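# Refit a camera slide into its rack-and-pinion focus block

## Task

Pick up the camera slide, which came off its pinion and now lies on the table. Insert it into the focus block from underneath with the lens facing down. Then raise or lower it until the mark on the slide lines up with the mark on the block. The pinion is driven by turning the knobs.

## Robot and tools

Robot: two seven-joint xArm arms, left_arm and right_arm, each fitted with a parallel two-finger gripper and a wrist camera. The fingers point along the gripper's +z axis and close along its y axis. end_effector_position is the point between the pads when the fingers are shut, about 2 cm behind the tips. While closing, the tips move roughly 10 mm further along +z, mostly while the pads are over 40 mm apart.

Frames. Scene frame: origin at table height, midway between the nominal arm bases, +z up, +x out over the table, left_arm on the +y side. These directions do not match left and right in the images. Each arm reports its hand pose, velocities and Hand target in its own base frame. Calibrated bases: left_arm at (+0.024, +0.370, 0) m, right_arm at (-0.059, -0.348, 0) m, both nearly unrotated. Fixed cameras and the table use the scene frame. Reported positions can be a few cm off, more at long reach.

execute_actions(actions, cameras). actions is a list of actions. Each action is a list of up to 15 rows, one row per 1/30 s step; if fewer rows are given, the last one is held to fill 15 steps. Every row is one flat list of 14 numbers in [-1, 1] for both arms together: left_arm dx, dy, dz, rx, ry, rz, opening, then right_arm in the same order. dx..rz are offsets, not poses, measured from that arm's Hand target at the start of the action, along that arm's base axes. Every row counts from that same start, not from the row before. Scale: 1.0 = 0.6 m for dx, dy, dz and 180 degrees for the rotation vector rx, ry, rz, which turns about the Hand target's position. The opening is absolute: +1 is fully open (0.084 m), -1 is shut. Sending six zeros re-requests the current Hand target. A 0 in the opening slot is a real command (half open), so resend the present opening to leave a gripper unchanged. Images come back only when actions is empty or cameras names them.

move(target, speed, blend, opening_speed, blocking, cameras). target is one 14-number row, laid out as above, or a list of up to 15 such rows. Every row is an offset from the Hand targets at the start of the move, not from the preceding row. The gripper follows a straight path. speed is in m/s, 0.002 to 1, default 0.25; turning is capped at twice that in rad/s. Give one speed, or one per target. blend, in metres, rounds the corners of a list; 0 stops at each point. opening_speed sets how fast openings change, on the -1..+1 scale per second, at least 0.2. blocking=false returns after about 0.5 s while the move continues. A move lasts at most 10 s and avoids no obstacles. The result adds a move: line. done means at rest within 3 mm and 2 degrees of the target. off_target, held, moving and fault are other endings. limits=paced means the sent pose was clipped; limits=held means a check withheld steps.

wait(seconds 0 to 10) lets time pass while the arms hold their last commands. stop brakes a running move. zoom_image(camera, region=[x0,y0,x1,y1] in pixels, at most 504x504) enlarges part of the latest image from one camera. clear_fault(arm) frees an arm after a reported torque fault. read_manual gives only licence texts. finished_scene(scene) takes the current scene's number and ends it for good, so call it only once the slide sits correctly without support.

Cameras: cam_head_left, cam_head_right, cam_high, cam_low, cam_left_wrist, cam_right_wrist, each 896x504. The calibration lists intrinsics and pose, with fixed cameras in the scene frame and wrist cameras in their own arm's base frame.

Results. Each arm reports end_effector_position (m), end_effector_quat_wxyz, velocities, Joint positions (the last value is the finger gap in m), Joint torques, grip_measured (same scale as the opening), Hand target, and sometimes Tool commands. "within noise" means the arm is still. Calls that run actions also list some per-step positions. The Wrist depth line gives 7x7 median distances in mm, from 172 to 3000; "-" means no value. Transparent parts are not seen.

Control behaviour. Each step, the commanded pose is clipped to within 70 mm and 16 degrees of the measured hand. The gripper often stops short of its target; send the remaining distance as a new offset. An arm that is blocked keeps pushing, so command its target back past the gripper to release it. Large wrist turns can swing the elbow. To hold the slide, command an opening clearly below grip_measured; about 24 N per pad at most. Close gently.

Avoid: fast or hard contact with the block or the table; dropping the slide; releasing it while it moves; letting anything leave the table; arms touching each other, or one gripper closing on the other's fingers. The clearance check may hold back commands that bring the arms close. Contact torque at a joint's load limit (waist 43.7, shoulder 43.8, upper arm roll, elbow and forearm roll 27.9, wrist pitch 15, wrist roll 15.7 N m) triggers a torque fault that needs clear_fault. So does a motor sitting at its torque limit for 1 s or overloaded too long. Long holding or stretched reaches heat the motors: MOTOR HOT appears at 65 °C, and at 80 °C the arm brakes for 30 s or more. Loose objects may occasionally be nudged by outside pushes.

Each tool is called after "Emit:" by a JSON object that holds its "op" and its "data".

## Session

Emit:
{"op": "execute_actions", "data": {"actions": []}}

Scene clock: 0.00 s.
left_arm: end_effector_position=(+0.2919, -0.0311, +0.1522) grip_measured=+1.00 end_effector_quat_wxyz=(+0.411, +0.463, -0.493, +0.611) | right_arm: end_effector_position=(+0.5371, +0.2572, +0.2958) grip_measured=+1.00 end_effector_quat_wxyz=(-0.331, +0.662, +0.490, +0.461)
Joint positions: left_arm=[-0.966 -1.307 1.959 0.536 -0.149 1.087 2.332 0.084] | right_arm=[0.572 0.127 -0.433 1.078 1.545 1.033 -2.089 0.084]
Joint velocities: within noise
Joint torques (N m): no reading
Wrist depth (mm): cam_left_wrist=[- - - - 758 2851 733 / - - - 748 744 2828 770 / - 456 455 698 2935 2828 755 / - 455 446 - 2886 2839 2760 / - - 450 - 2899 2519 2706 / - 2199 448 2935 1312 1051 880 / 1681 2080 444 922 787 683 620] | cam_right_wrist=[2333 2439 2575 2749 2874 - 2644 / 2389 2510 2644 2839 - - 2664 / 2364 2654 2749 2828 - - 2760 / 667 2624 235 218 1013 - 2749 / 561 571 191 203 784 2595 2604 / 705 701 197 210 669 703 2172 / 610 610 - 208 581 609 608]
Hand target: left_arm +0.2919, -0.0311, +0.1522; +0.411, +0.463, -0.493, +0.611 | right_arm +0.5371, +0.2572, +0.2958; -0.331, +0.662, +0.490, +0.461
Tool commands: left_gripper/opening=+1.0 right_gripper/opening=+1.0
camera_calibration:
cam_left_wrist: T_world_to_cam=[[-0.960173, -0.188947, -0.205834, 0.341034], [0.216929, -0.0398209, -0.975375, 0.15345], [0.176098, -0.98118, 0.0792231, 0.0405648], [0, 0, 0, 1]] pos_world=[0.287021, 0.110349, 0.216654]
cam_right_wrist: T_world_to_cam=[[0.948119, -0.317781, 0.00928163, -0.396292], [-0.108125, -0.349779, -0.930572, 0.489184], [0.298964, 0.881289, -0.365992, -0.149049], [0, 0, 0, 1]] pos_world=[0.473185, 0.176528, 0.404349]

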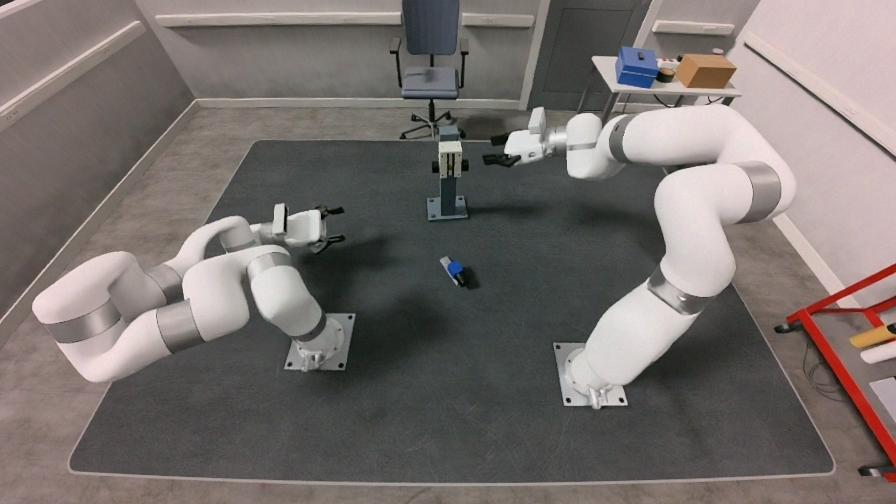

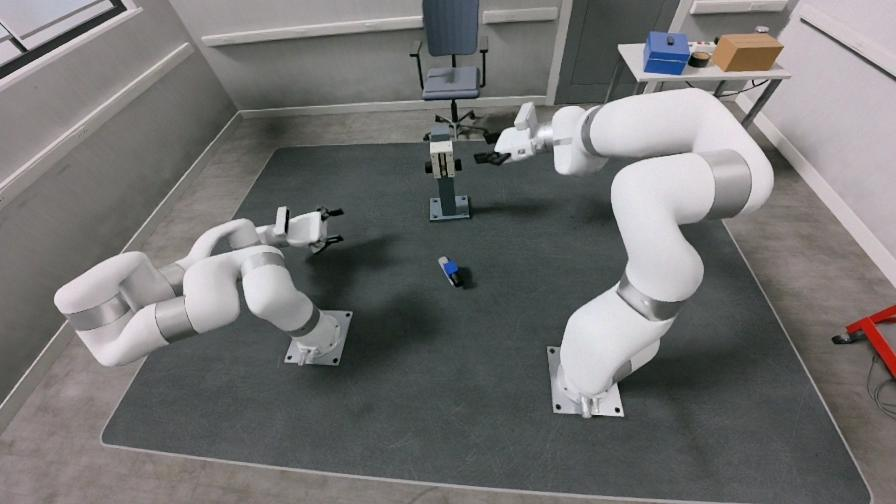

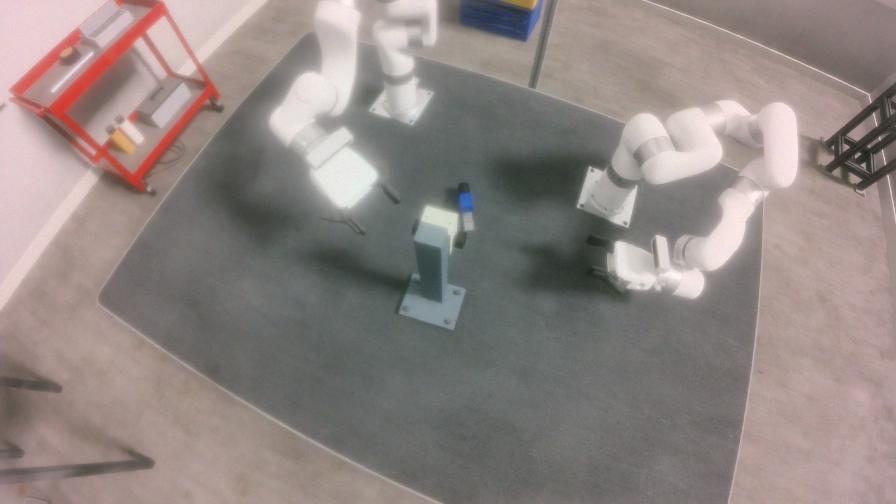

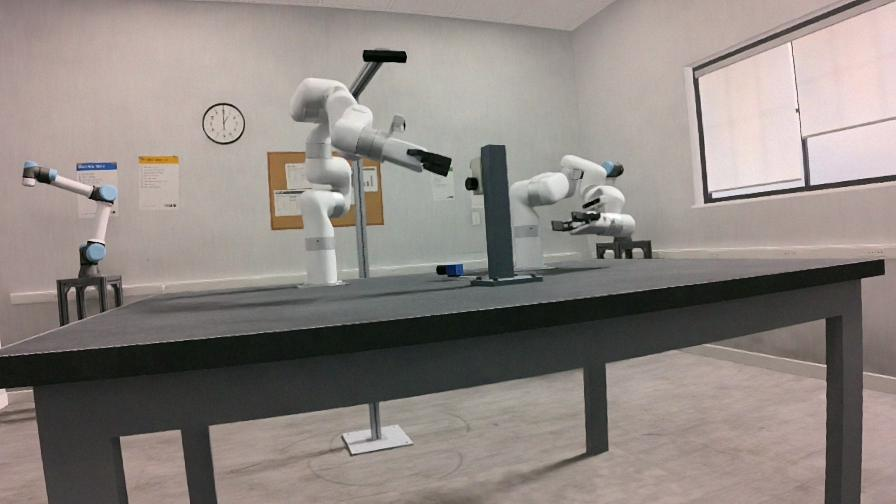

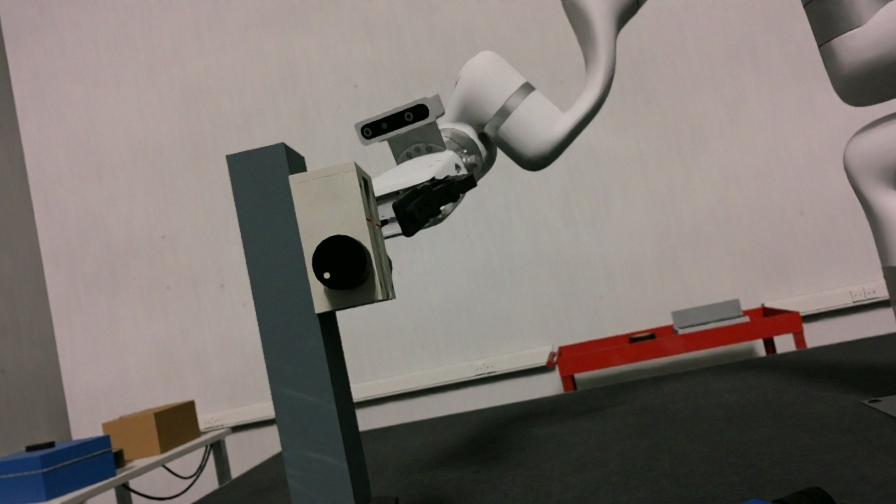

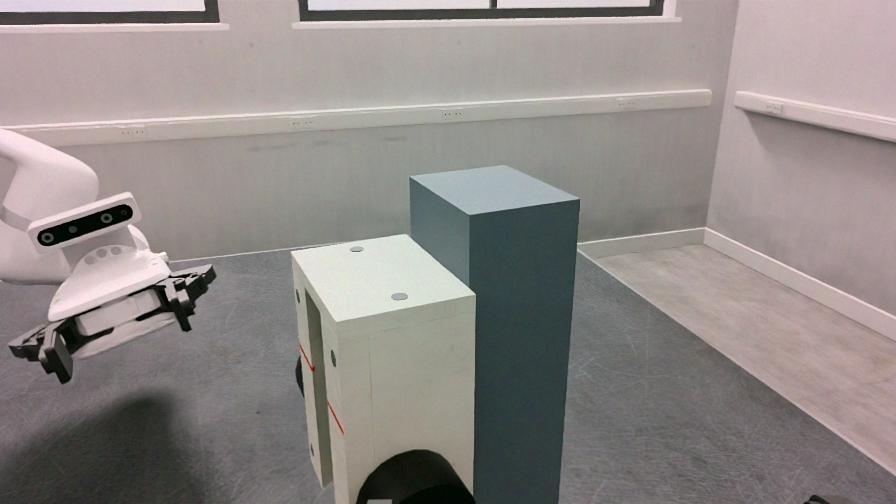

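Emit:
{"op": "zoom_image", "data": {"camera": "cam_head_left", "region": [410, 230, 510, 310]}}

Emit:
{"op": "zoom_image", "data": {"camera": "cam_low", "region": [420, 130, 560, 300]}}

Emit:
{"op": "zoom_image", "data": {"camera": "cam_high", "region": [400, 170, 500, 270]}}

Scaled by 5.040 from the camera's 896x504 image, which has a finer 1280x720 frame.

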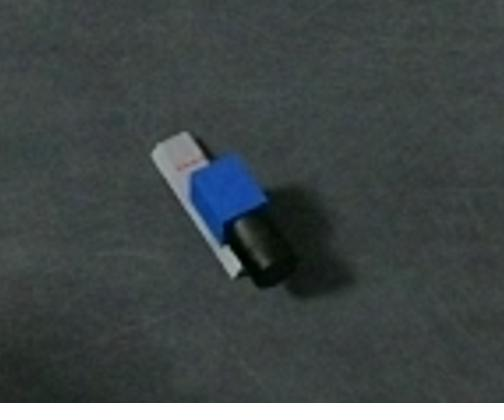

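Scaled by 2.965 from the camera's 896x504 image, which has a finer 1280x720 frame.

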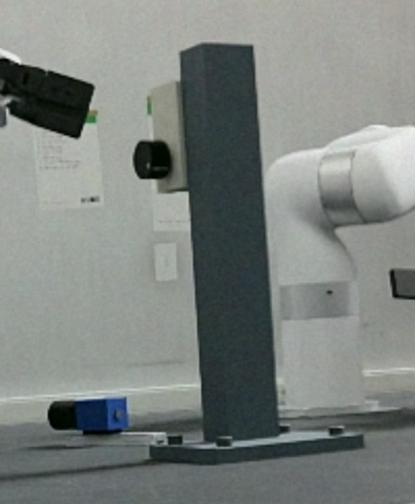

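Scaled by 5.040 from the camera's 896x504 image, which has a finer 1280x720 frame.

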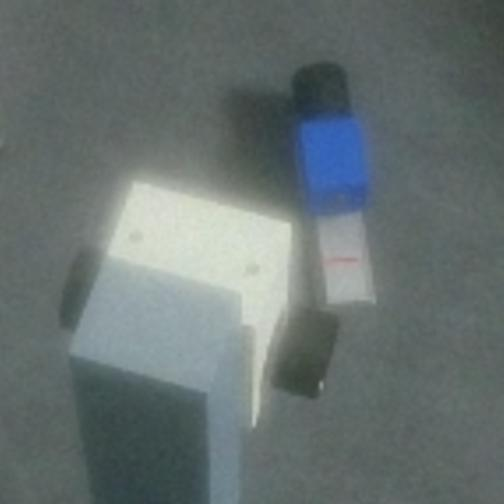

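Emit:
{"op": "move", "data": {"target": [[-0.05,-0.2,0.2,0.1,0.29,0.25,0.6,0,0,0,0,0,0,0.3],[-0.135,-0.577,0.18,0.2,0.583,0.499,0.6,0,0,0,0,0,0,0.3]], "speed": 0.35, "blend": [0.03,0], "cameras": ["cam_head_left","cam_left_wrist"]}}

Scene clock: 7.53 s.
left_arm: end_effector_position=(+0.2844, -0.0591, +0.1772) grip_measured=+0.60 end_effector_quat_wxyz=(+0.391, +0.576, -0.427, +0.577) | right_arm: end_effector_position=(+0.5371, +0.2572, +0.2958) grip_measured=+0.29 end_effector_quat_wxyz=(-0.331, +0.662, +0.490, +0.461)
Joint positions: left_arm=[-0.719 -1.177 1.752 0.252 -0.285 0.857 2.16 0.069] | right_arm=[0.572 0.127 -0.433 1.078 1.545 1.033 -2.089 0.056]
Joint torques (N m): left_arm=[-4.69 2.13 -7.74 2.56 2.33 2.12 2.15] | right_arm=[-0.3 -15.02 -1.53 22.65 0.71 0.53 0.07]
Wrist depth (mm): cam_left_wrist=[2935 - - - 679 658 2595 / 2960 - 435 606 677 2675 2604 / 2923 - 435 423 2899 2738 2575 / 2911 - 437 - 2911 2738 2634 / 2696 1908 440 - 2899 2585 2364 / 2948 1763 443 954 937 1023 1001 / 721 716 446 691 688 676 667] | cam_right_wrist=[2286 2439 2604 2685 2874 - 2654 / 2364 2501 2654 2828 - - 2664 / 2431 2604 2696 2839 - - 2727 / 546 2675 235 218 1014 - 2738 / 535 548 192 202 780 2566 2604 / 705 703 197 210 666 703 2185 / 610 607 - 212 583 607 607]
Hand target: left_arm +0.2844, -0.0591, +0.1772; +0.391, +0.576, -0.427, +0.577 (not the last commanded pose) | right_arm +0.5371, +0.2572, +0.2958; -0.331, +0.662, +0.490, +0.461
Off the commanded pose: left_arm 0.337 m, 127 deg | right_arm 0.000 m, 0 deg.
move: held (left_arm; a check stopped the path); path passed 0 of 2 targets; limits=held
pose unreachable (left arm): on one or more control steps of this call, first in action 0 (counted from 0), this arm could not follow its commanded pose, so it was not sent that pose on those steps. It may still have moved: this result reports where it is.
cause: moving toward the commanded pose would bring two parts of the arm too close to each other (joints 3 (upper arm roll) to 5 (forearm roll) lie between them).
camera_calibration:
cam_left_wrist: T_world_to_cam=[[-0.938858, -0.343379, -0.0252134, 0.28642], [0.010813, 0.0437879, -0.998982, 0.2461], [0.344134, -0.938175, -0.0373977, -0.0120781], [0, 0, 0, 1]] pos_world=[0.270403, 0.076243, 0.252619]
Images, in order (width x height): cam_head_left 896x504, cam_left_wrist 896x504.

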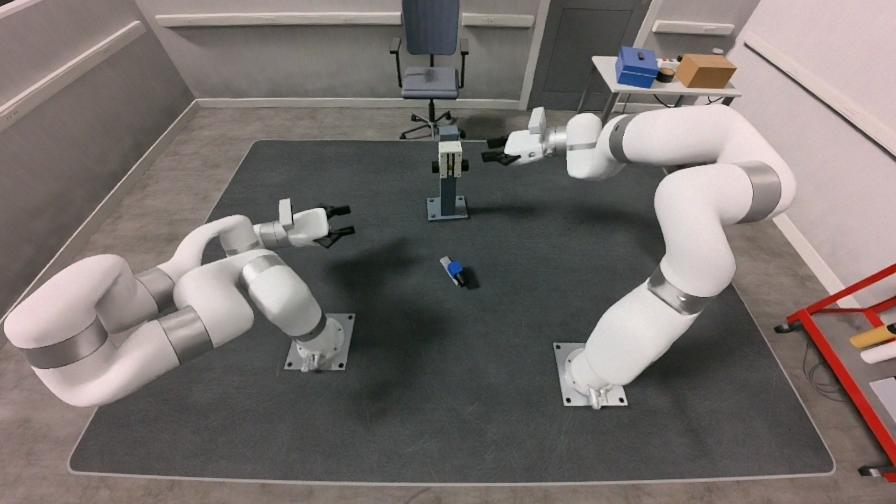

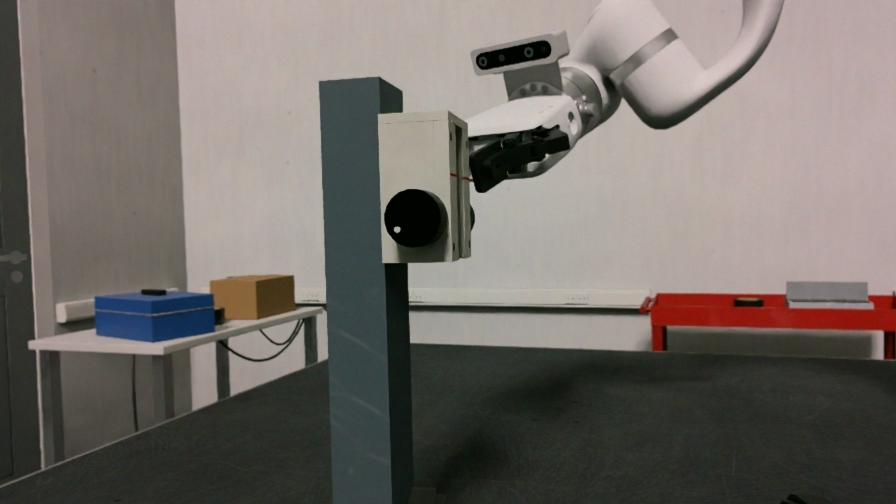

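Emit:
{"op": "move", "data": {"target": [[0.12,-0.2,0.2,0,0,0,0.6,0,0,0,0,0,0,0.3],[0.12,-0.35,0.2,0.04,0.25,0.2,0.6,0,0,0,0,0,0,0.3]], "speed": 0.3, "blend": [0.03,0], "cameras": ["cam_head_left"]}}

Scene clock: 9.37 s.
left_arm: end_effector_position=(+0.2963, -0.0860, +0.2063) grip_measured=+0.60 end_effector_quat_wxyz=(+0.393, +0.574, -0.427, +0.577) | right_arm: end_effector_position=(+0.5371, +0.2572, +0.2958) grip_measured=+0.29 end_effector_quat_wxyz=(-0.331, +0.662, +0.490, +0.461)
Joint positions: left_arm=[-0.753 -1.239 1.629 0.201 -0.355 0.75 2.088 0.069] | right_arm=[0.572 0.127 -0.433 1.078 1.545 1.033 -2.089 0.056]
Joint torques (N m): left_arm=[4.02 16.77 -7.32 3.79 2.52 2.03 2.04] | right_arm=[-0.37 -15.24 -1.45 22.86 0.54 0.48 0.12]
Wrist depth (mm): cam_left_wrist=[2923 - - - 2805 2717 2519 / 2960 - - - 639 636 2556 / 2948 - 406 393 2805 2738 2575 / 2948 - 407 438 2935 2771 2575 / 2675 1804 408 - 2911 2634 2271 / 2675 1741 410 1071 1056 1166 1134 / 2685 809 414 780 775 765 755] | cam_right_wrist=[2286 2457 2595 2717 2923 - 2644 / 2364 2492 2664 2839 - - 2614 / 632 2604 2738 2851 - - 2717 / 489 2604 235 217 1017 - 2771 / 781 - 192 203 782 2556 2575 / 707 705 197 211 667 702 2206 / 609 610 - 212 582 606 608]
Hand target: left_arm +0.2963, -0.0860, +0.2063; +0.393, +0.574, -0.427, +0.577 (not the last commanded pose) | right_arm +0.5371, +0.2572, +0.2958; -0.331, +0.662, +0.490, +0.461
Off the commanded pose: left_arm 0.213 m, 58 deg | right_arm 0.000 m, 0 deg.
move: held (left_arm; a check stopped the path); path passed 0 of 2 targets; limits=held
pose unreachable (left arm): on one or more control steps of this call, first in action 0 (counted from 0), this arm could not follow its commanded pose, so it was not sent that pose on those steps. It may still have moved: this result reports where it is.
cause: moving toward the commanded pose would bring two parts of the arm too close to each other (joints 3 (upper arm roll) to 5 (forearm roll) lie between them).
Images, in order (width x height): cam_head_left 896x504.

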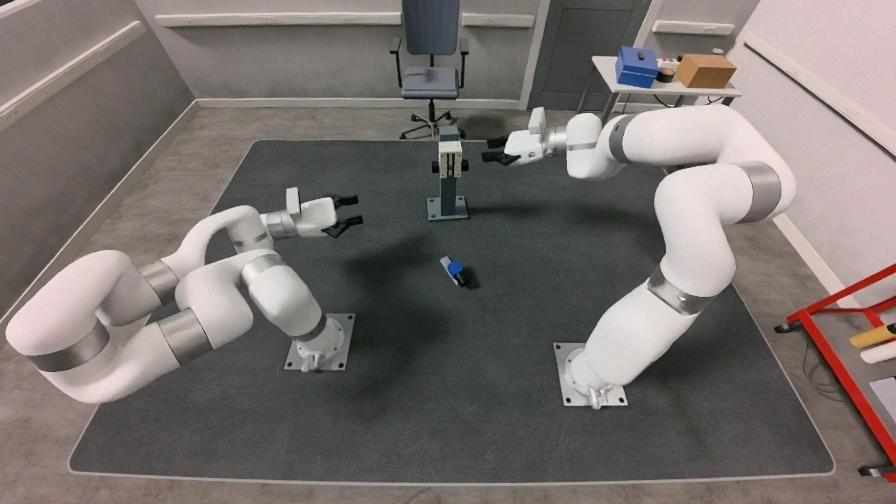

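Emit:
{"op": "move", "data": {"target": [[0.25,0,0,0,0,0,0.6,0,0,0,0,0,0,0.3],[0.25,-0.3,0.15,0.04,0.25,0.2,0.6,0,0,0,0,0,0,0.3]], "speed": 0.3, "blend": [0.03,0], "cameras": ["cam_head_left"]}}

Scene clock: 13.47 s.
left_arm: end_effector_position=(+0.4463, -0.2660, +0.2963) grip_measured=+0.60 end_effector_quat_wxyz=(+0.296, +0.871, -0.087, +0.381) | right_arm: end_effector_position=(+0.5371, +0.2572, +0.2958) grip_measured=+0.29 end_effector_quat_wxyz=(-0.331, +0.662, +0.490, +0.461)
Joint positions: left_arm=[-1.989 -0.701 1.069 0.763 -1.467 -0.521 1.314 0.069] | right_arm=[0.572 0.127 -0.433 1.078 1.545 1.033 -2.089 0.056]
Joint torques (N m): left_arm=[-4.22 13.91 -7.31 16.1 0.05 1.21 2.15] | right_arm=[-0.12 -14.95 -1.74 22.91 0.68 0.44 -0.02]
Wrist depth (mm): cam_left_wrist=[2172 2397 2556 2782 1681 2923 2696 / 1857 2145 2575 2874 - 1888 2604 / 540 626 2145 2556 - - 2614 / 495 555 632 730 849 1084 2595 / 458 509 569 637 - - 184 / 421 465 513 566 - 181 - / 389 425 460 498 202 181 -] | cam_right_wrist=[277 2381 2595 2727 2911 - 2634 / 268 264 2634 2816 - - 2644 / 2474 262 260 2805 - - 2706 / 2519 - 236 218 1013 - 2771 / 885 - 192 202 782 2585 2575 / 705 705 197 210 666 702 2206 / 609 608 - 211 580 606 607]
Hand target: left_arm +0.4463, -0.2660, +0.2963; +0.296, +0.871, -0.088, +0.381 | right_arm +0.5371, +0.2572, +0.2958; -0.331, +0.662, +0.490, +0.461
Off the commanded pose: left_arm 0.000 m, 0 deg | right_arm 0.000 m, 0 deg.
move: done
Images, in order (width x height): cam_head_left 896x504.

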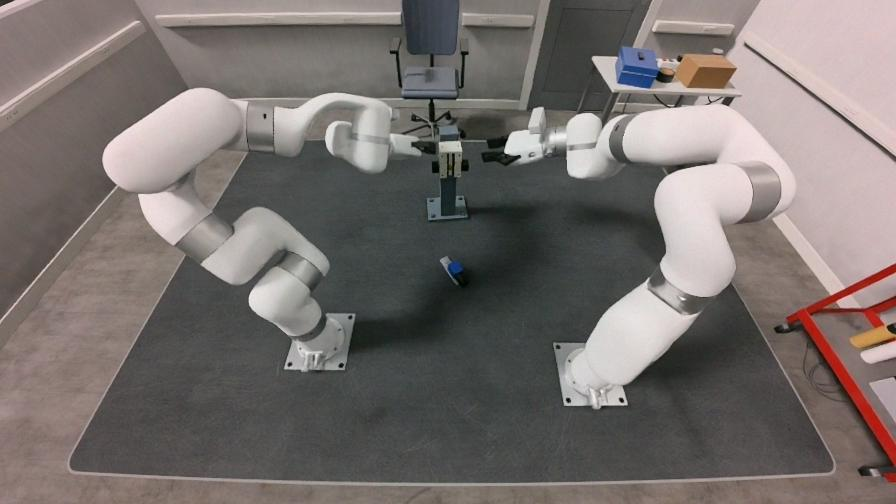

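Emit:
{"op": "move", "data": {"target": [[-0.2,0.05,0,0.02,0.06,0.04,0.6,0,0,0,0,0,0,0.3],[-0.392,-0.185,-0.05,0.127,0.302,0.211,0.6,0,0,0,0,0,0,0.3]], "speed": 0.3, "blend": [0.03,0], "cameras": ["cam_head_left","cam_left_wrist"]}}

Scene clock: 17.87 s.
left_arm: end_effector_position=(+0.2111, -0.3770, +0.2663) grip_measured=+0.59 end_effector_quat_wxyz=(-0.001, +0.966, +0.260, +0.000) | right_arm: end_effector_position=(+0.5371, +0.2572, +0.2958) grip_measured=+0.29 end_effector_quat_wxyz=(-0.331, +0.662, +0.490, +0.461)
Joint positions: left_arm=[-3.481 -0.613 1.957 1.683 -2.576 -1.448 1.088 0.069] | right_arm=[0.572 0.127 -0.433 1.078 1.545 1.033 -2.089 0.056]
Joint torques (N m): left_arm=[-5.31 20.92 -5.51 13.99 2.64 -2.43 -2.06] | right_arm=[-0.5 -15.16 -1.56 22.97 0.67 0.36 -0.06]
Wrist depth (mm): cam_left_wrist=[397 396 394 393 392 392 391 / 397 396 395 394 393 393 392 / 398 397 396 396 394 393 392 / 399 397 396 395 394 394 393 / 398 398 397 396 395 395 393 / 400 399 398 397 396 395 394 / 400 400 399 398 397 396 395] | cam_right_wrist=[2286 2448 2575 2727 2863 - 2604 / 2356 2501 2644 2816 - - 2644 / 2492 2614 2696 2805 - - 2727 / 2538 2696 235 218 1016 - 2727 / 888 - 192 202 782 2614 2556 / 702 705 197 210 667 701 2165 / 609 609 - 212 581 607 608]
Hand target: left_arm +0.2111, -0.3770, +0.2663; -0.001, +0.966, +0.260, +0.000 | right_arm +0.5371, +0.2572, +0.2958; -0.331, +0.662, +0.490, +0.461
Off the commanded pose: left_arm 0.000 m, 0 deg | right_arm 0.000 m, 0 deg.
move: done
camera_calibration:
cam_left_wrist: T_world_to_cam=[[0.515882, -0.856516, -0.0157095, -0.392327], [-0.85651, -0.516048, 0.00922015, 0.0533964], [-0.016004, 0.00869881, -0.999834, 0.407455], [0, 0, 0, 1]] pos_world=[0.25465, -0.312023, 0.400732]
Images, in order (width x height): cam_head_left 896x504, cam_left_wrist 896x504.

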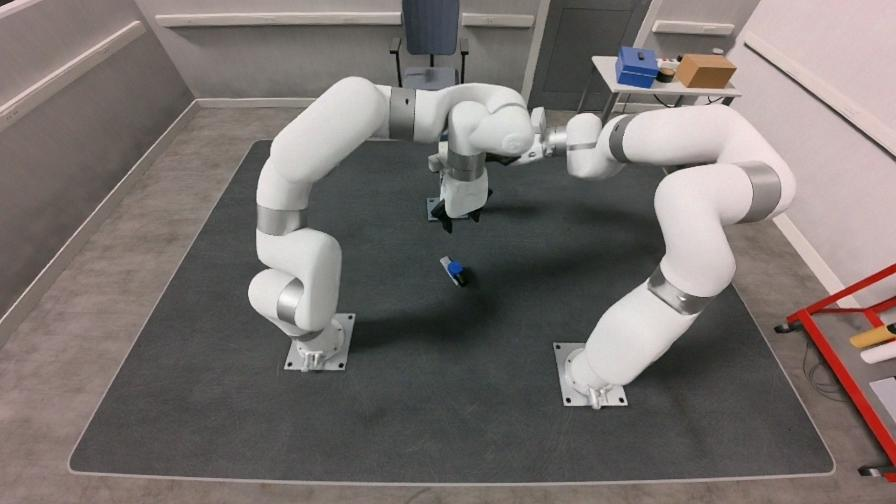

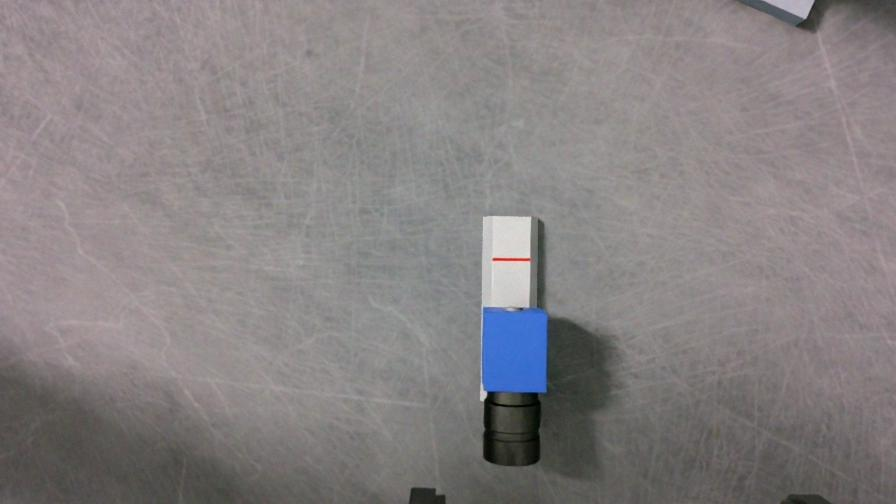

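Emit:
{"op": "move", "data": {"target": [[0.0222,0.0218,-0.28,0,0,0.005,0.5,0,0,0,0,0,0,0.3],[0.0222,0.0218,-0.3705,0,0,0.005,0.5,0,0,0,0,0,0,0.3]], "speed": [0.25,0.1], "blend": [0.01,0], "cameras": ["cam_left_wrist"]}}

Emit:
{"op": "zoom_image", "data": {"camera": "cam_left_wrist", "region": [392, 100, 896, 504]}}

Scene clock: 24.03 s.
left_arm: end_effector_position=(+0.2244, -0.3639, +0.0440) grip_measured=+0.49 end_effector_quat_wxyz=(-0.001, +0.964, +0.267, +0.000) | right_arm: end_effector_position=(+0.5371, +0.2572, +0.2958) grip_measured=+0.29 end_effector_quat_wxyz=(-0.331, +0.662, +0.490, +0.461)
Joint positions: left_arm=[-3.521 -0.794 2.191 1.308 -2.348 -0.95 0.909 0.065] | right_arm=[0.572 0.127 -0.433 1.078 1.545 1.033 -2.089 0.056]
Joint torques (N m): left_arm=[-5.3 24.38 -7 7.7 2.69 0.25 -2.1] | right_arm=[-0.53 -15.38 -1.59 22.92 0.48 0.34 0.05]
Wrist depth (mm): cam_left_wrist=[174 173 173 172 172 172 - / 174 174 173 173 172 172 - / 174 174 174 173 173 172 172 / 175 174 174 173 173 173 172 / 175 174 174 174 - 173 172 / 175 175 174 174 - 173 173 / 176 175 175 174 - 174 173] | cam_right_wrist=[2325 2448 2547 2749 2911 - 2614 / 2364 2492 2644 2793 - - 2675 / 2474 2644 2727 2839 - - 2706 / 2538 2696 235 218 1016 - 2782 / 887 - 192 203 779 2595 2585 / 700 703 197 210 667 700 2172 / 610 609 - 212 581 608 606]
Hand target: left_arm +0.2244, -0.3639, +0.0440; -0.001, +0.964, +0.267, +0.000 | right_arm +0.5371, +0.2572, +0.2958; -0.331, +0.662, +0.490, +0.461
Off the commanded pose: left_arm 0.000 m, 0 deg | right_arm 0.000 m, 0 deg.
move: done
camera_calibration:
cam_left_wrist: T_world_to_cam=[[0.529277, -0.848305, -0.015632, -0.391593], [-0.848297, -0.529441, 0.00919735, 0.0668059], [-0.0160784, 0.00839267, -0.999836, 0.185198], [0, 0, 0, 1]] pos_world=[0.26691, -0.298375, 0.178432]
Images, in order (width x height): cam_left_wrist 896x504.

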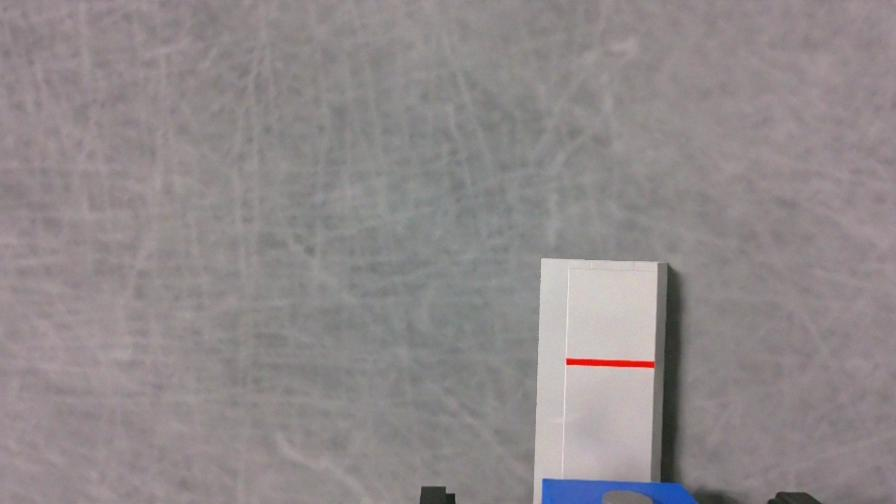

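Scaled by 1.000.

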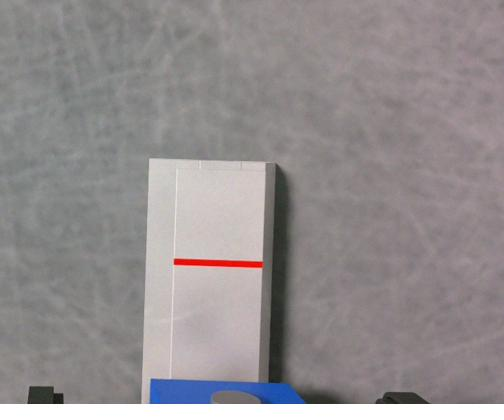

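Emit:
{"op": "move", "data": {"target": [0,0,0,0,0,0,-0.7,0,0,0,0,0,0,0.3], "opening_speed": 1.2}}

Emit:
{"op": "move", "data": {"target": [0,0,0.2,0,0,0,-0.8,0,0,0,0,0,0,0.3], "speed": 0.15, "cameras": ["cam_left_wrist"]}}

Scene clock: 26.13 s.
left_arm: end_effector_position=(+0.2244, -0.3639, +0.0440) grip_measured=-0.29 end_effector_quat_wxyz=(-0.001, +0.964, +0.267, +0.000) | right_arm: end_effector_position=(+0.5371, +0.2572, +0.2958) grip_measured=+0.29 end_effector_quat_wxyz=(-0.331, +0.662, +0.490, +0.461)
Joint positions: left_arm=[-3.521 -0.794 2.191 1.308 -2.348 -0.95 0.909 0.031] | right_arm=[0.572 0.127 -0.433 1.078 1.545 1.033 -2.089 0.056]
Joint torques (N m): left_arm=[-3.73 25.36 -7.34 8.77 1.35 -0.34 -1.34] | right_arm=[-0.06 -14.96 -1.73 22.94 0.68 0.47 0.16]
Wrist depth (mm): cam_left_wrist=[174 173 173 172 172 172 - / 174 174 173 173 173 172 - / 174 174 174 173 173 172 172 / 175 174 174 173 173 173 172 / 175 175 174 174 - 173 173 / 175 175 175 174 - 173 173 / 176 175 175 174 - 173 173] | cam_right_wrist=[2309 2457 2614 2717 2899 - 2624 / 2348 2501 2604 2828 - - 2675 / 2474 2624 2738 2805 - - 2749 / 2556 2696 235 218 1019 - 2738 / 887 - 191 202 783 2595 2595 / 705 701 197 210 666 702 2199 / 611 610 - 212 581 607 607]
Hand target: left_arm +0.2244, -0.3639, +0.0440; -0.001, +0.964, +0.267, +0.000 | right_arm +0.5371, +0.2572, +0.2958; -0.331, +0.662, +0.490, +0.461
Off the commanded pose: left_arm 0.000 m, 0 deg | right_arm 0.000 m, 0 deg.
move: done

Scene clock: 27.33 s.
left_arm: end_effector_position=(+0.2244, -0.3639, +0.1640) grip_measured=-0.29 end_effector_quat_wxyz=(-0.001, +0.964, +0.267, +0.000) | right_arm: end_effector_position=(+0.5371, +0.2572, +0.2958) grip_measured=+0.29 end_effector_quat_wxyz=(-0.331, +0.662, +0.490, +0.461)
Joint positions: left_arm=[-3.421 -0.655 2.028 1.436 -2.512 -1.189 1.04 0.031] | right_arm=[0.572 0.127 -0.433 1.078 1.545 1.033 -2.089 0.056]
Joint torques (N m): left_arm=[3.9 38.16 -14.02 14.76 -1.66 -2.75 2.13] | right_arm=[-0.12 -15.36 -1.59 23.12 0.54 0.42 0.09]
Wrist depth (mm): cam_left_wrist=[294 293 293 292 291 291 290 / 294 294 293 292 292 291 290 / 295 294 294 293 292 291 290 / 296 295 294 293 293 292 291 / 296 295 295 - - 292 292 / 296 296 295 - - 293 292 / 297 296 296 - - 293 293] | cam_right_wrist=[2325 2431 2624 2717 2948 - 2614 / 2364 2492 2654 2782 - - 2644 / 2457 2644 2738 2839 - - 2738 / 2510 2696 235 218 1017 - 2749 / 886 - 191 202 782 2547 2556 / 703 705 197 210 667 701 2213 / 611 608 - 212 582 606 606]
Hand target: left_arm +0.2244, -0.3639, +0.1640; -0.001, +0.964, +0.267, +0.000 | right_arm +0.5371, +0.2572, +0.2958; -0.331, +0.662, +0.490, +0.461
Off the commanded pose: left_arm 0.000 m, 0 deg | right_arm 0.000 m, 0 deg.
move: done
camera_calibration:
cam_left_wrist: T_world_to_cam=[[0.529157, -0.848378, -0.0157678, -0.389583], [-0.84837, -0.529323, 0.00923007, 0.0658001], [-0.0161768, 0.00849273, -0.999833, 0.305233], [0, 0, 0, 1]] pos_world=[0.266911, -0.298276, 0.298432]
Images, in order (width x height): cam_left_wrist 896x504.

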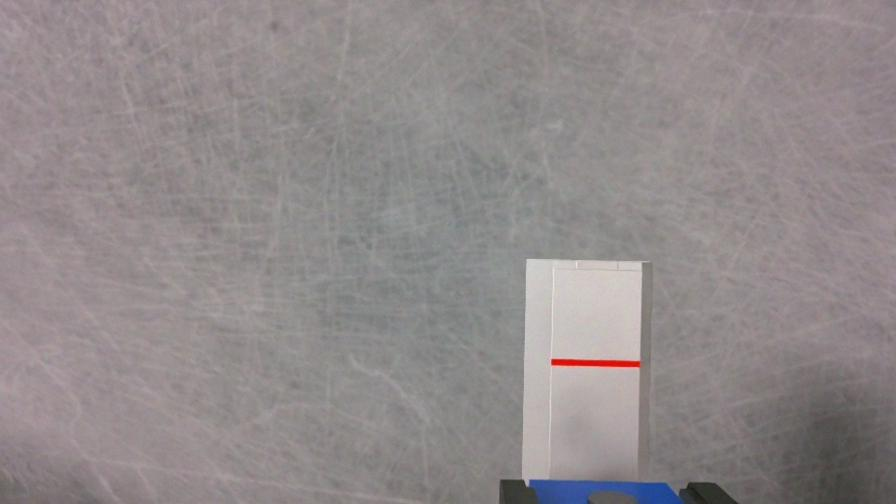

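Emit:
{"op": "move", "data": {"target": [0.02,0.018,0.07,0.1348,-0.4867,-0.1348,-0.8,0,0,0,0,0,0,0.3], "speed": 0.3, "cameras": ["cam_left_wrist","cam_head_left"]}}

Scene clock: 33.70 s.
left_arm: end_effector_position=(+0.2364, -0.3531, +0.2060) grip_measured=-0.29 end_effector_quat_wxyz=(+0.000, +0.707, +0.001, +0.707) | right_arm: end_effector_position=(+0.5371, +0.2572, +0.2958) grip_measured=+0.29 end_effector_quat_wxyz=(-0.331, +0.662, +0.490, +0.461)
Joint positions: left_arm=[-4.568 -0.721 2.956 0.886 -1.547 -1.69 0.173 0.031] | right_arm=[0.572 0.127 -0.433 1.078 1.545 1.033 -2.089 0.056]
Joint torques (N m): left_arm=[-5.1 26.98 3.26 9.1 -1.47 -2.94 -1.95] | right_arm=[-0.69 -15.31 -1.64 22.93 0.45 0.53 0.1]
Wrist depth (mm): cam_left_wrist=[2614 2624 2614 2624 2624 2604 2624 / 2644 2644 2614 2624 2654 2575 300 / 2664 2664 2654 316 311 320 304 / 2644 2654 2644 314 317 2624 2604 / 2624 2644 - - - 2614 2624 / 2654 2685 - - - 2624 2624 / 808 813 - - - 2634 2654] | cam_right_wrist=[2356 2405 2585 2717 2923 - 2644 / 2356 2501 2624 2793 - - 2644 / 2483 2604 2696 2828 - - 2727 / 2547 2696 235 217 1014 - 2738 / 886 - 191 203 781 2595 2575 / 707 703 197 210 668 699 2178 / 609 609 - 212 581 608 608]
Hand target: left_arm +0.2364, -0.3531, +0.2060; +0.000, +0.707, +0.001, +0.707 | right_arm +0.5371, +0.2572, +0.2958; -0.331, +0.662, +0.490, +0.461
Off the commanded pose: left_arm 0.000 m, 0 deg | right_arm 0.000 m, 0 deg.
joint sent to its limit (left arm) — joint 6 (wrist pitch), lower limit. The joint targets still meet the commanded pose.
move: done
camera_calibration:
cam_left_wrist: T_world_to_cam=[[0.0156196, -0.999727, 0.0173736, -0.325088], [-0.00913171, -0.0175177, -0.999805, 0.271473], [0.999836, 0.0154579, -0.00940283, -0.0944267], [0, 0, 0, 1]] pos_world=[0.101968, -0.318784, 0.27618]
Images, in order (width x height): cam_head_left 896x504, cam_left_wrist 896x504.

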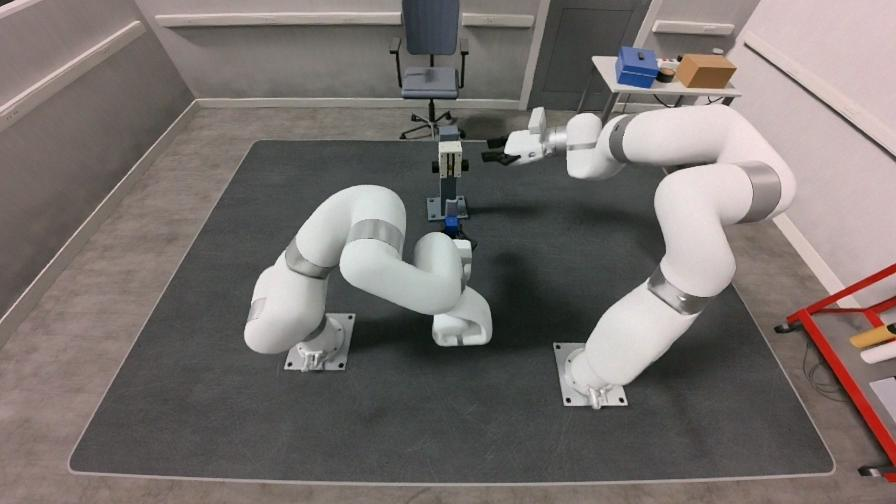

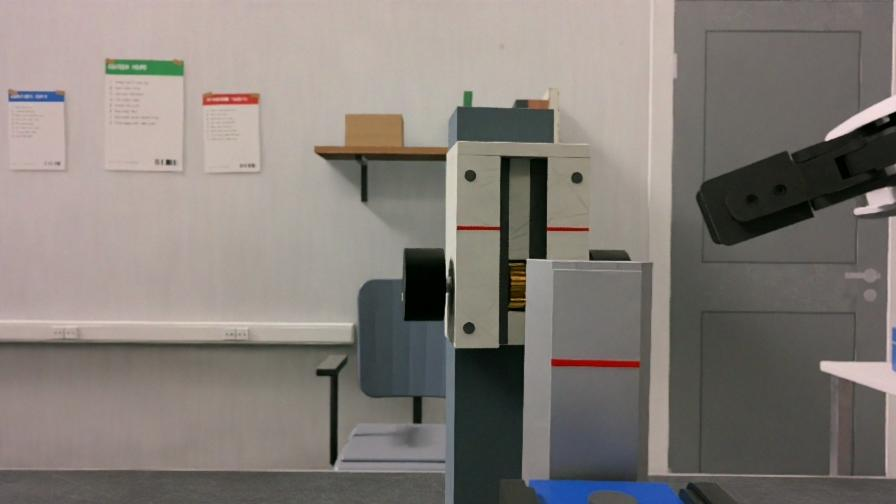

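Emit:
{"op": "execute_actions", "data": {"actions": []}}

Emit:
{"op": "zoom_image", "data": {"camera": "cam_left_wrist", "region": [400, 80, 800, 440]}}

Scene clock: 38.37 s.
left_arm: end_effector_position=(+0.2364, -0.3531, +0.2060) grip_measured=-0.29 end_effector_quat_wxyz=(+0.000, +0.707, +0.001, +0.707) | right_arm: end_effector_position=(+0.5371, +0.2572, +0.2958) grip_measured=+0.29 end_effector_quat_wxyz=(-0.331, +0.662, +0.490, +0.461)
Joint positions: left_arm=[-4.568 -0.721 2.956 0.886 -1.547 -1.69 0.173 0.031] | right_arm=[0.572 0.127 -0.433 1.078 1.545 1.033 -2.089 0.056]
Joint velocities: within noise
Joint torques (N m): left_arm=[-5.27 27.06 2.07 9.22 -1.36 -1.25 -0.23] | right_arm=[-0.33 -15.27 -1.74 22.9 0.65 0.42 0.14]
Wrist depth (mm): cam_left_wrist=[2644 2644 2614 2664 2595 2604 2604 / 2634 2614 2624 2624 2654 2624 300 / 2624 2654 2644 316 311 320 305 / 2675 2604 2654 314 317 2624 2614 / 2654 2644 - - - 2585 2624 / 2685 2664 - - - 2624 2614 / 811 814 - - - 2604 2624] | cam_right_wrist=[2309 2431 2556 2738 2923 - 2624 / 2364 2519 2614 2782 - - 2595 / 2474 2624 2738 2851 - - 2696 / 2528 2696 235 217 1013 - 2717 / 886 - 192 202 782 2585 2595 / 705 704 197 210 671 700 2178 / 609 611 - 212 580 606 608]
Hand target: left_arm +0.2364, -0.3531, +0.2060; +0.000, +0.707, +0.001, +0.707 | right_arm +0.5371, +0.2572, +0.2958; -0.331, +0.662, +0.490, +0.461
Tool commands: left_gripper/opening=-0.8 right_gripper/opening=+0.3
Off the commanded pose: left_arm 0.000 m, 0 deg | right_arm 0.000 m, 0 deg.
camera_calibration:
cam_left_wrist: T_world_to_cam=[[0.0156213, -0.999727, 0.0173727, -0.325088], [-0.00923167, -0.0175182, -0.999804, 0.271483], [0.999835, 0.0154579, -0.00950281, -0.0943994], [0, 0, 0, 1]] pos_world=[0.101968, -0.318784, 0.27618]
cam_right_wrist: T_world_to_cam=[[0.948119, -0.317781, 0.00928163, -0.396292], [-0.108125, -0.349779, -0.930572, 0.489184], [0.298964, 0.881289, -0.365992, -0.149049], [0, 0, 0, 1]] pos_world=[0.473185, 0.176528, 0.404349]

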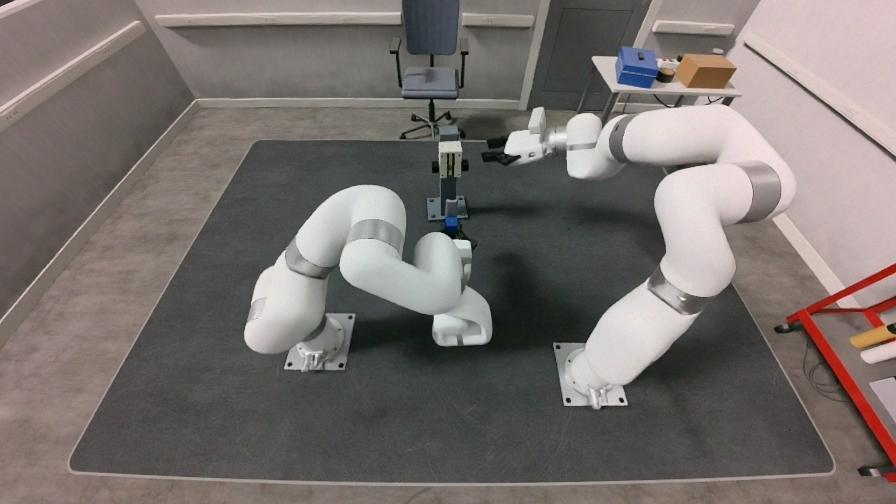

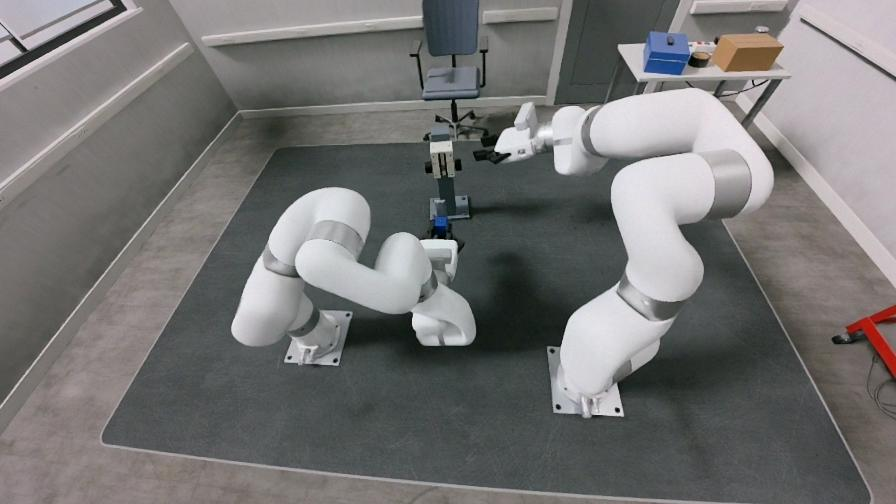

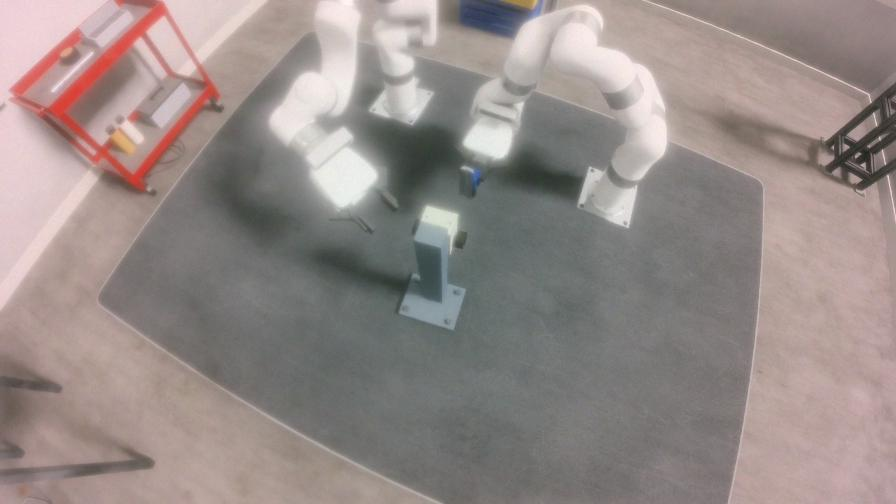

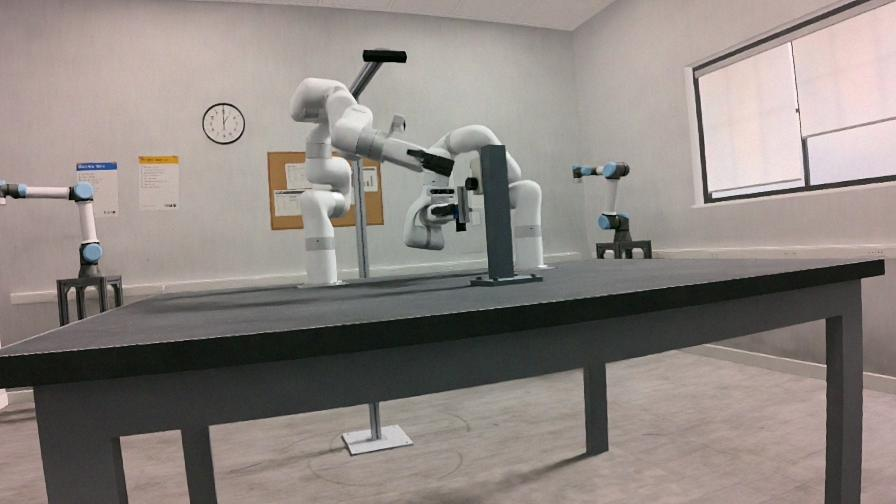

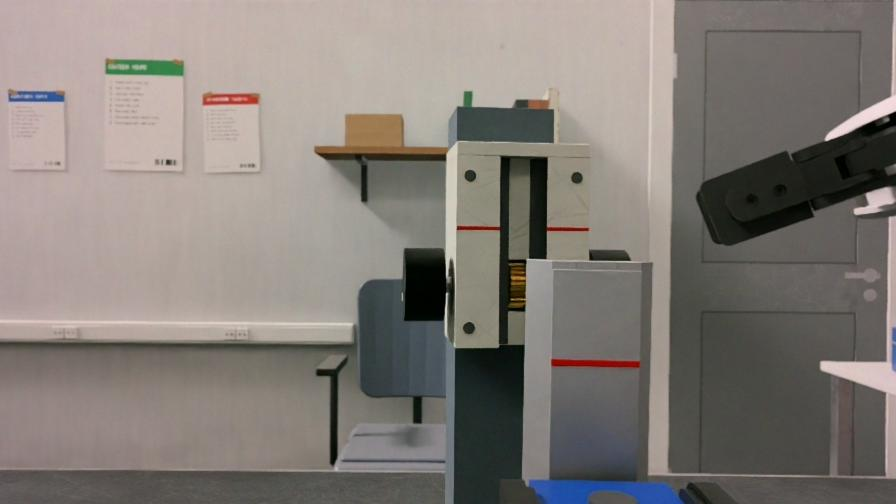

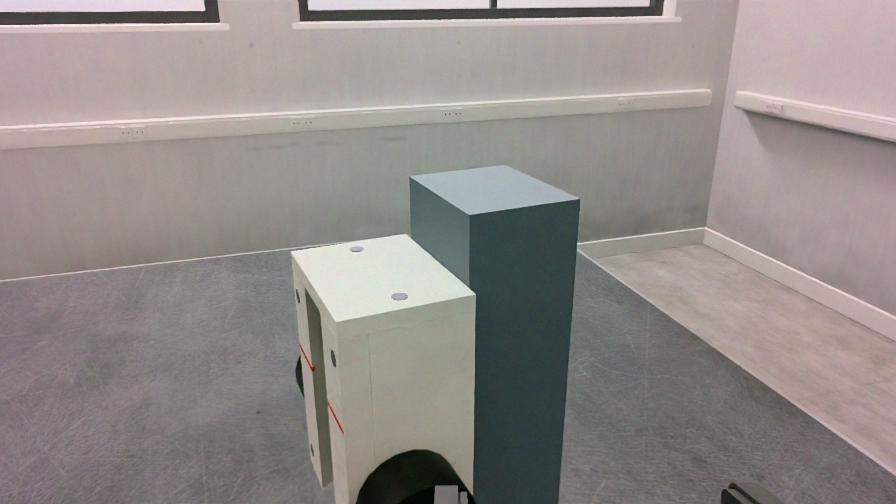

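Scaled by 1.260 from the camera's 896x504 image, which has a finer 1280x720 frame.

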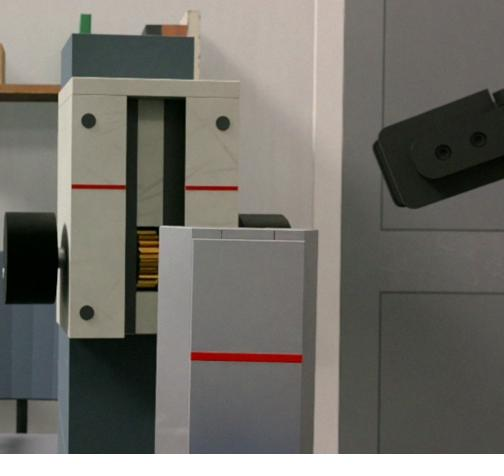

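Emit:
{"op": "zoom_image", "data": {"camera": "cam_left_wrist", "region": [430, 130, 610, 240]}}

Emit:
{"op": "zoom_image", "data": {"camera": "cam_right_wrist", "region": [270, 150, 600, 504]}}

Emit:
{"op": "zoom_image", "data": {"camera": "cam_left_wrist", "region": [395, 235, 535, 365]}}

Scaled by 2.800 from the camera's 896x504 image, which has a finer 1280x720 frame.

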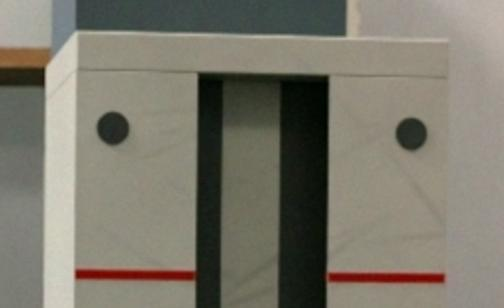

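Scaled by 1.424 from the camera's 896x504 image, which has a finer 1280x720 frame.

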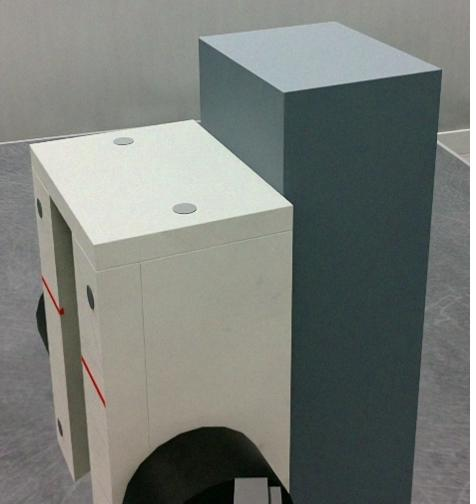

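Scaled by 3.600 from the camera's 896x504 image, which has a finer 1280x720 frame.

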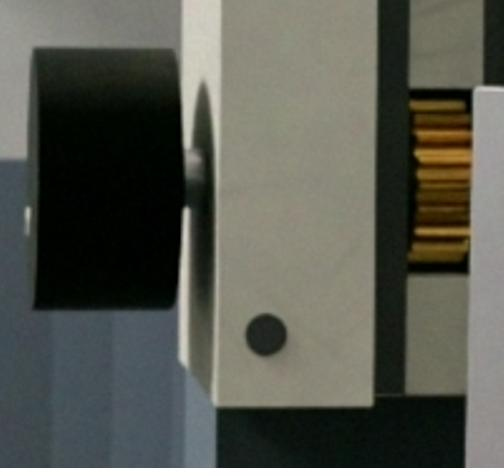

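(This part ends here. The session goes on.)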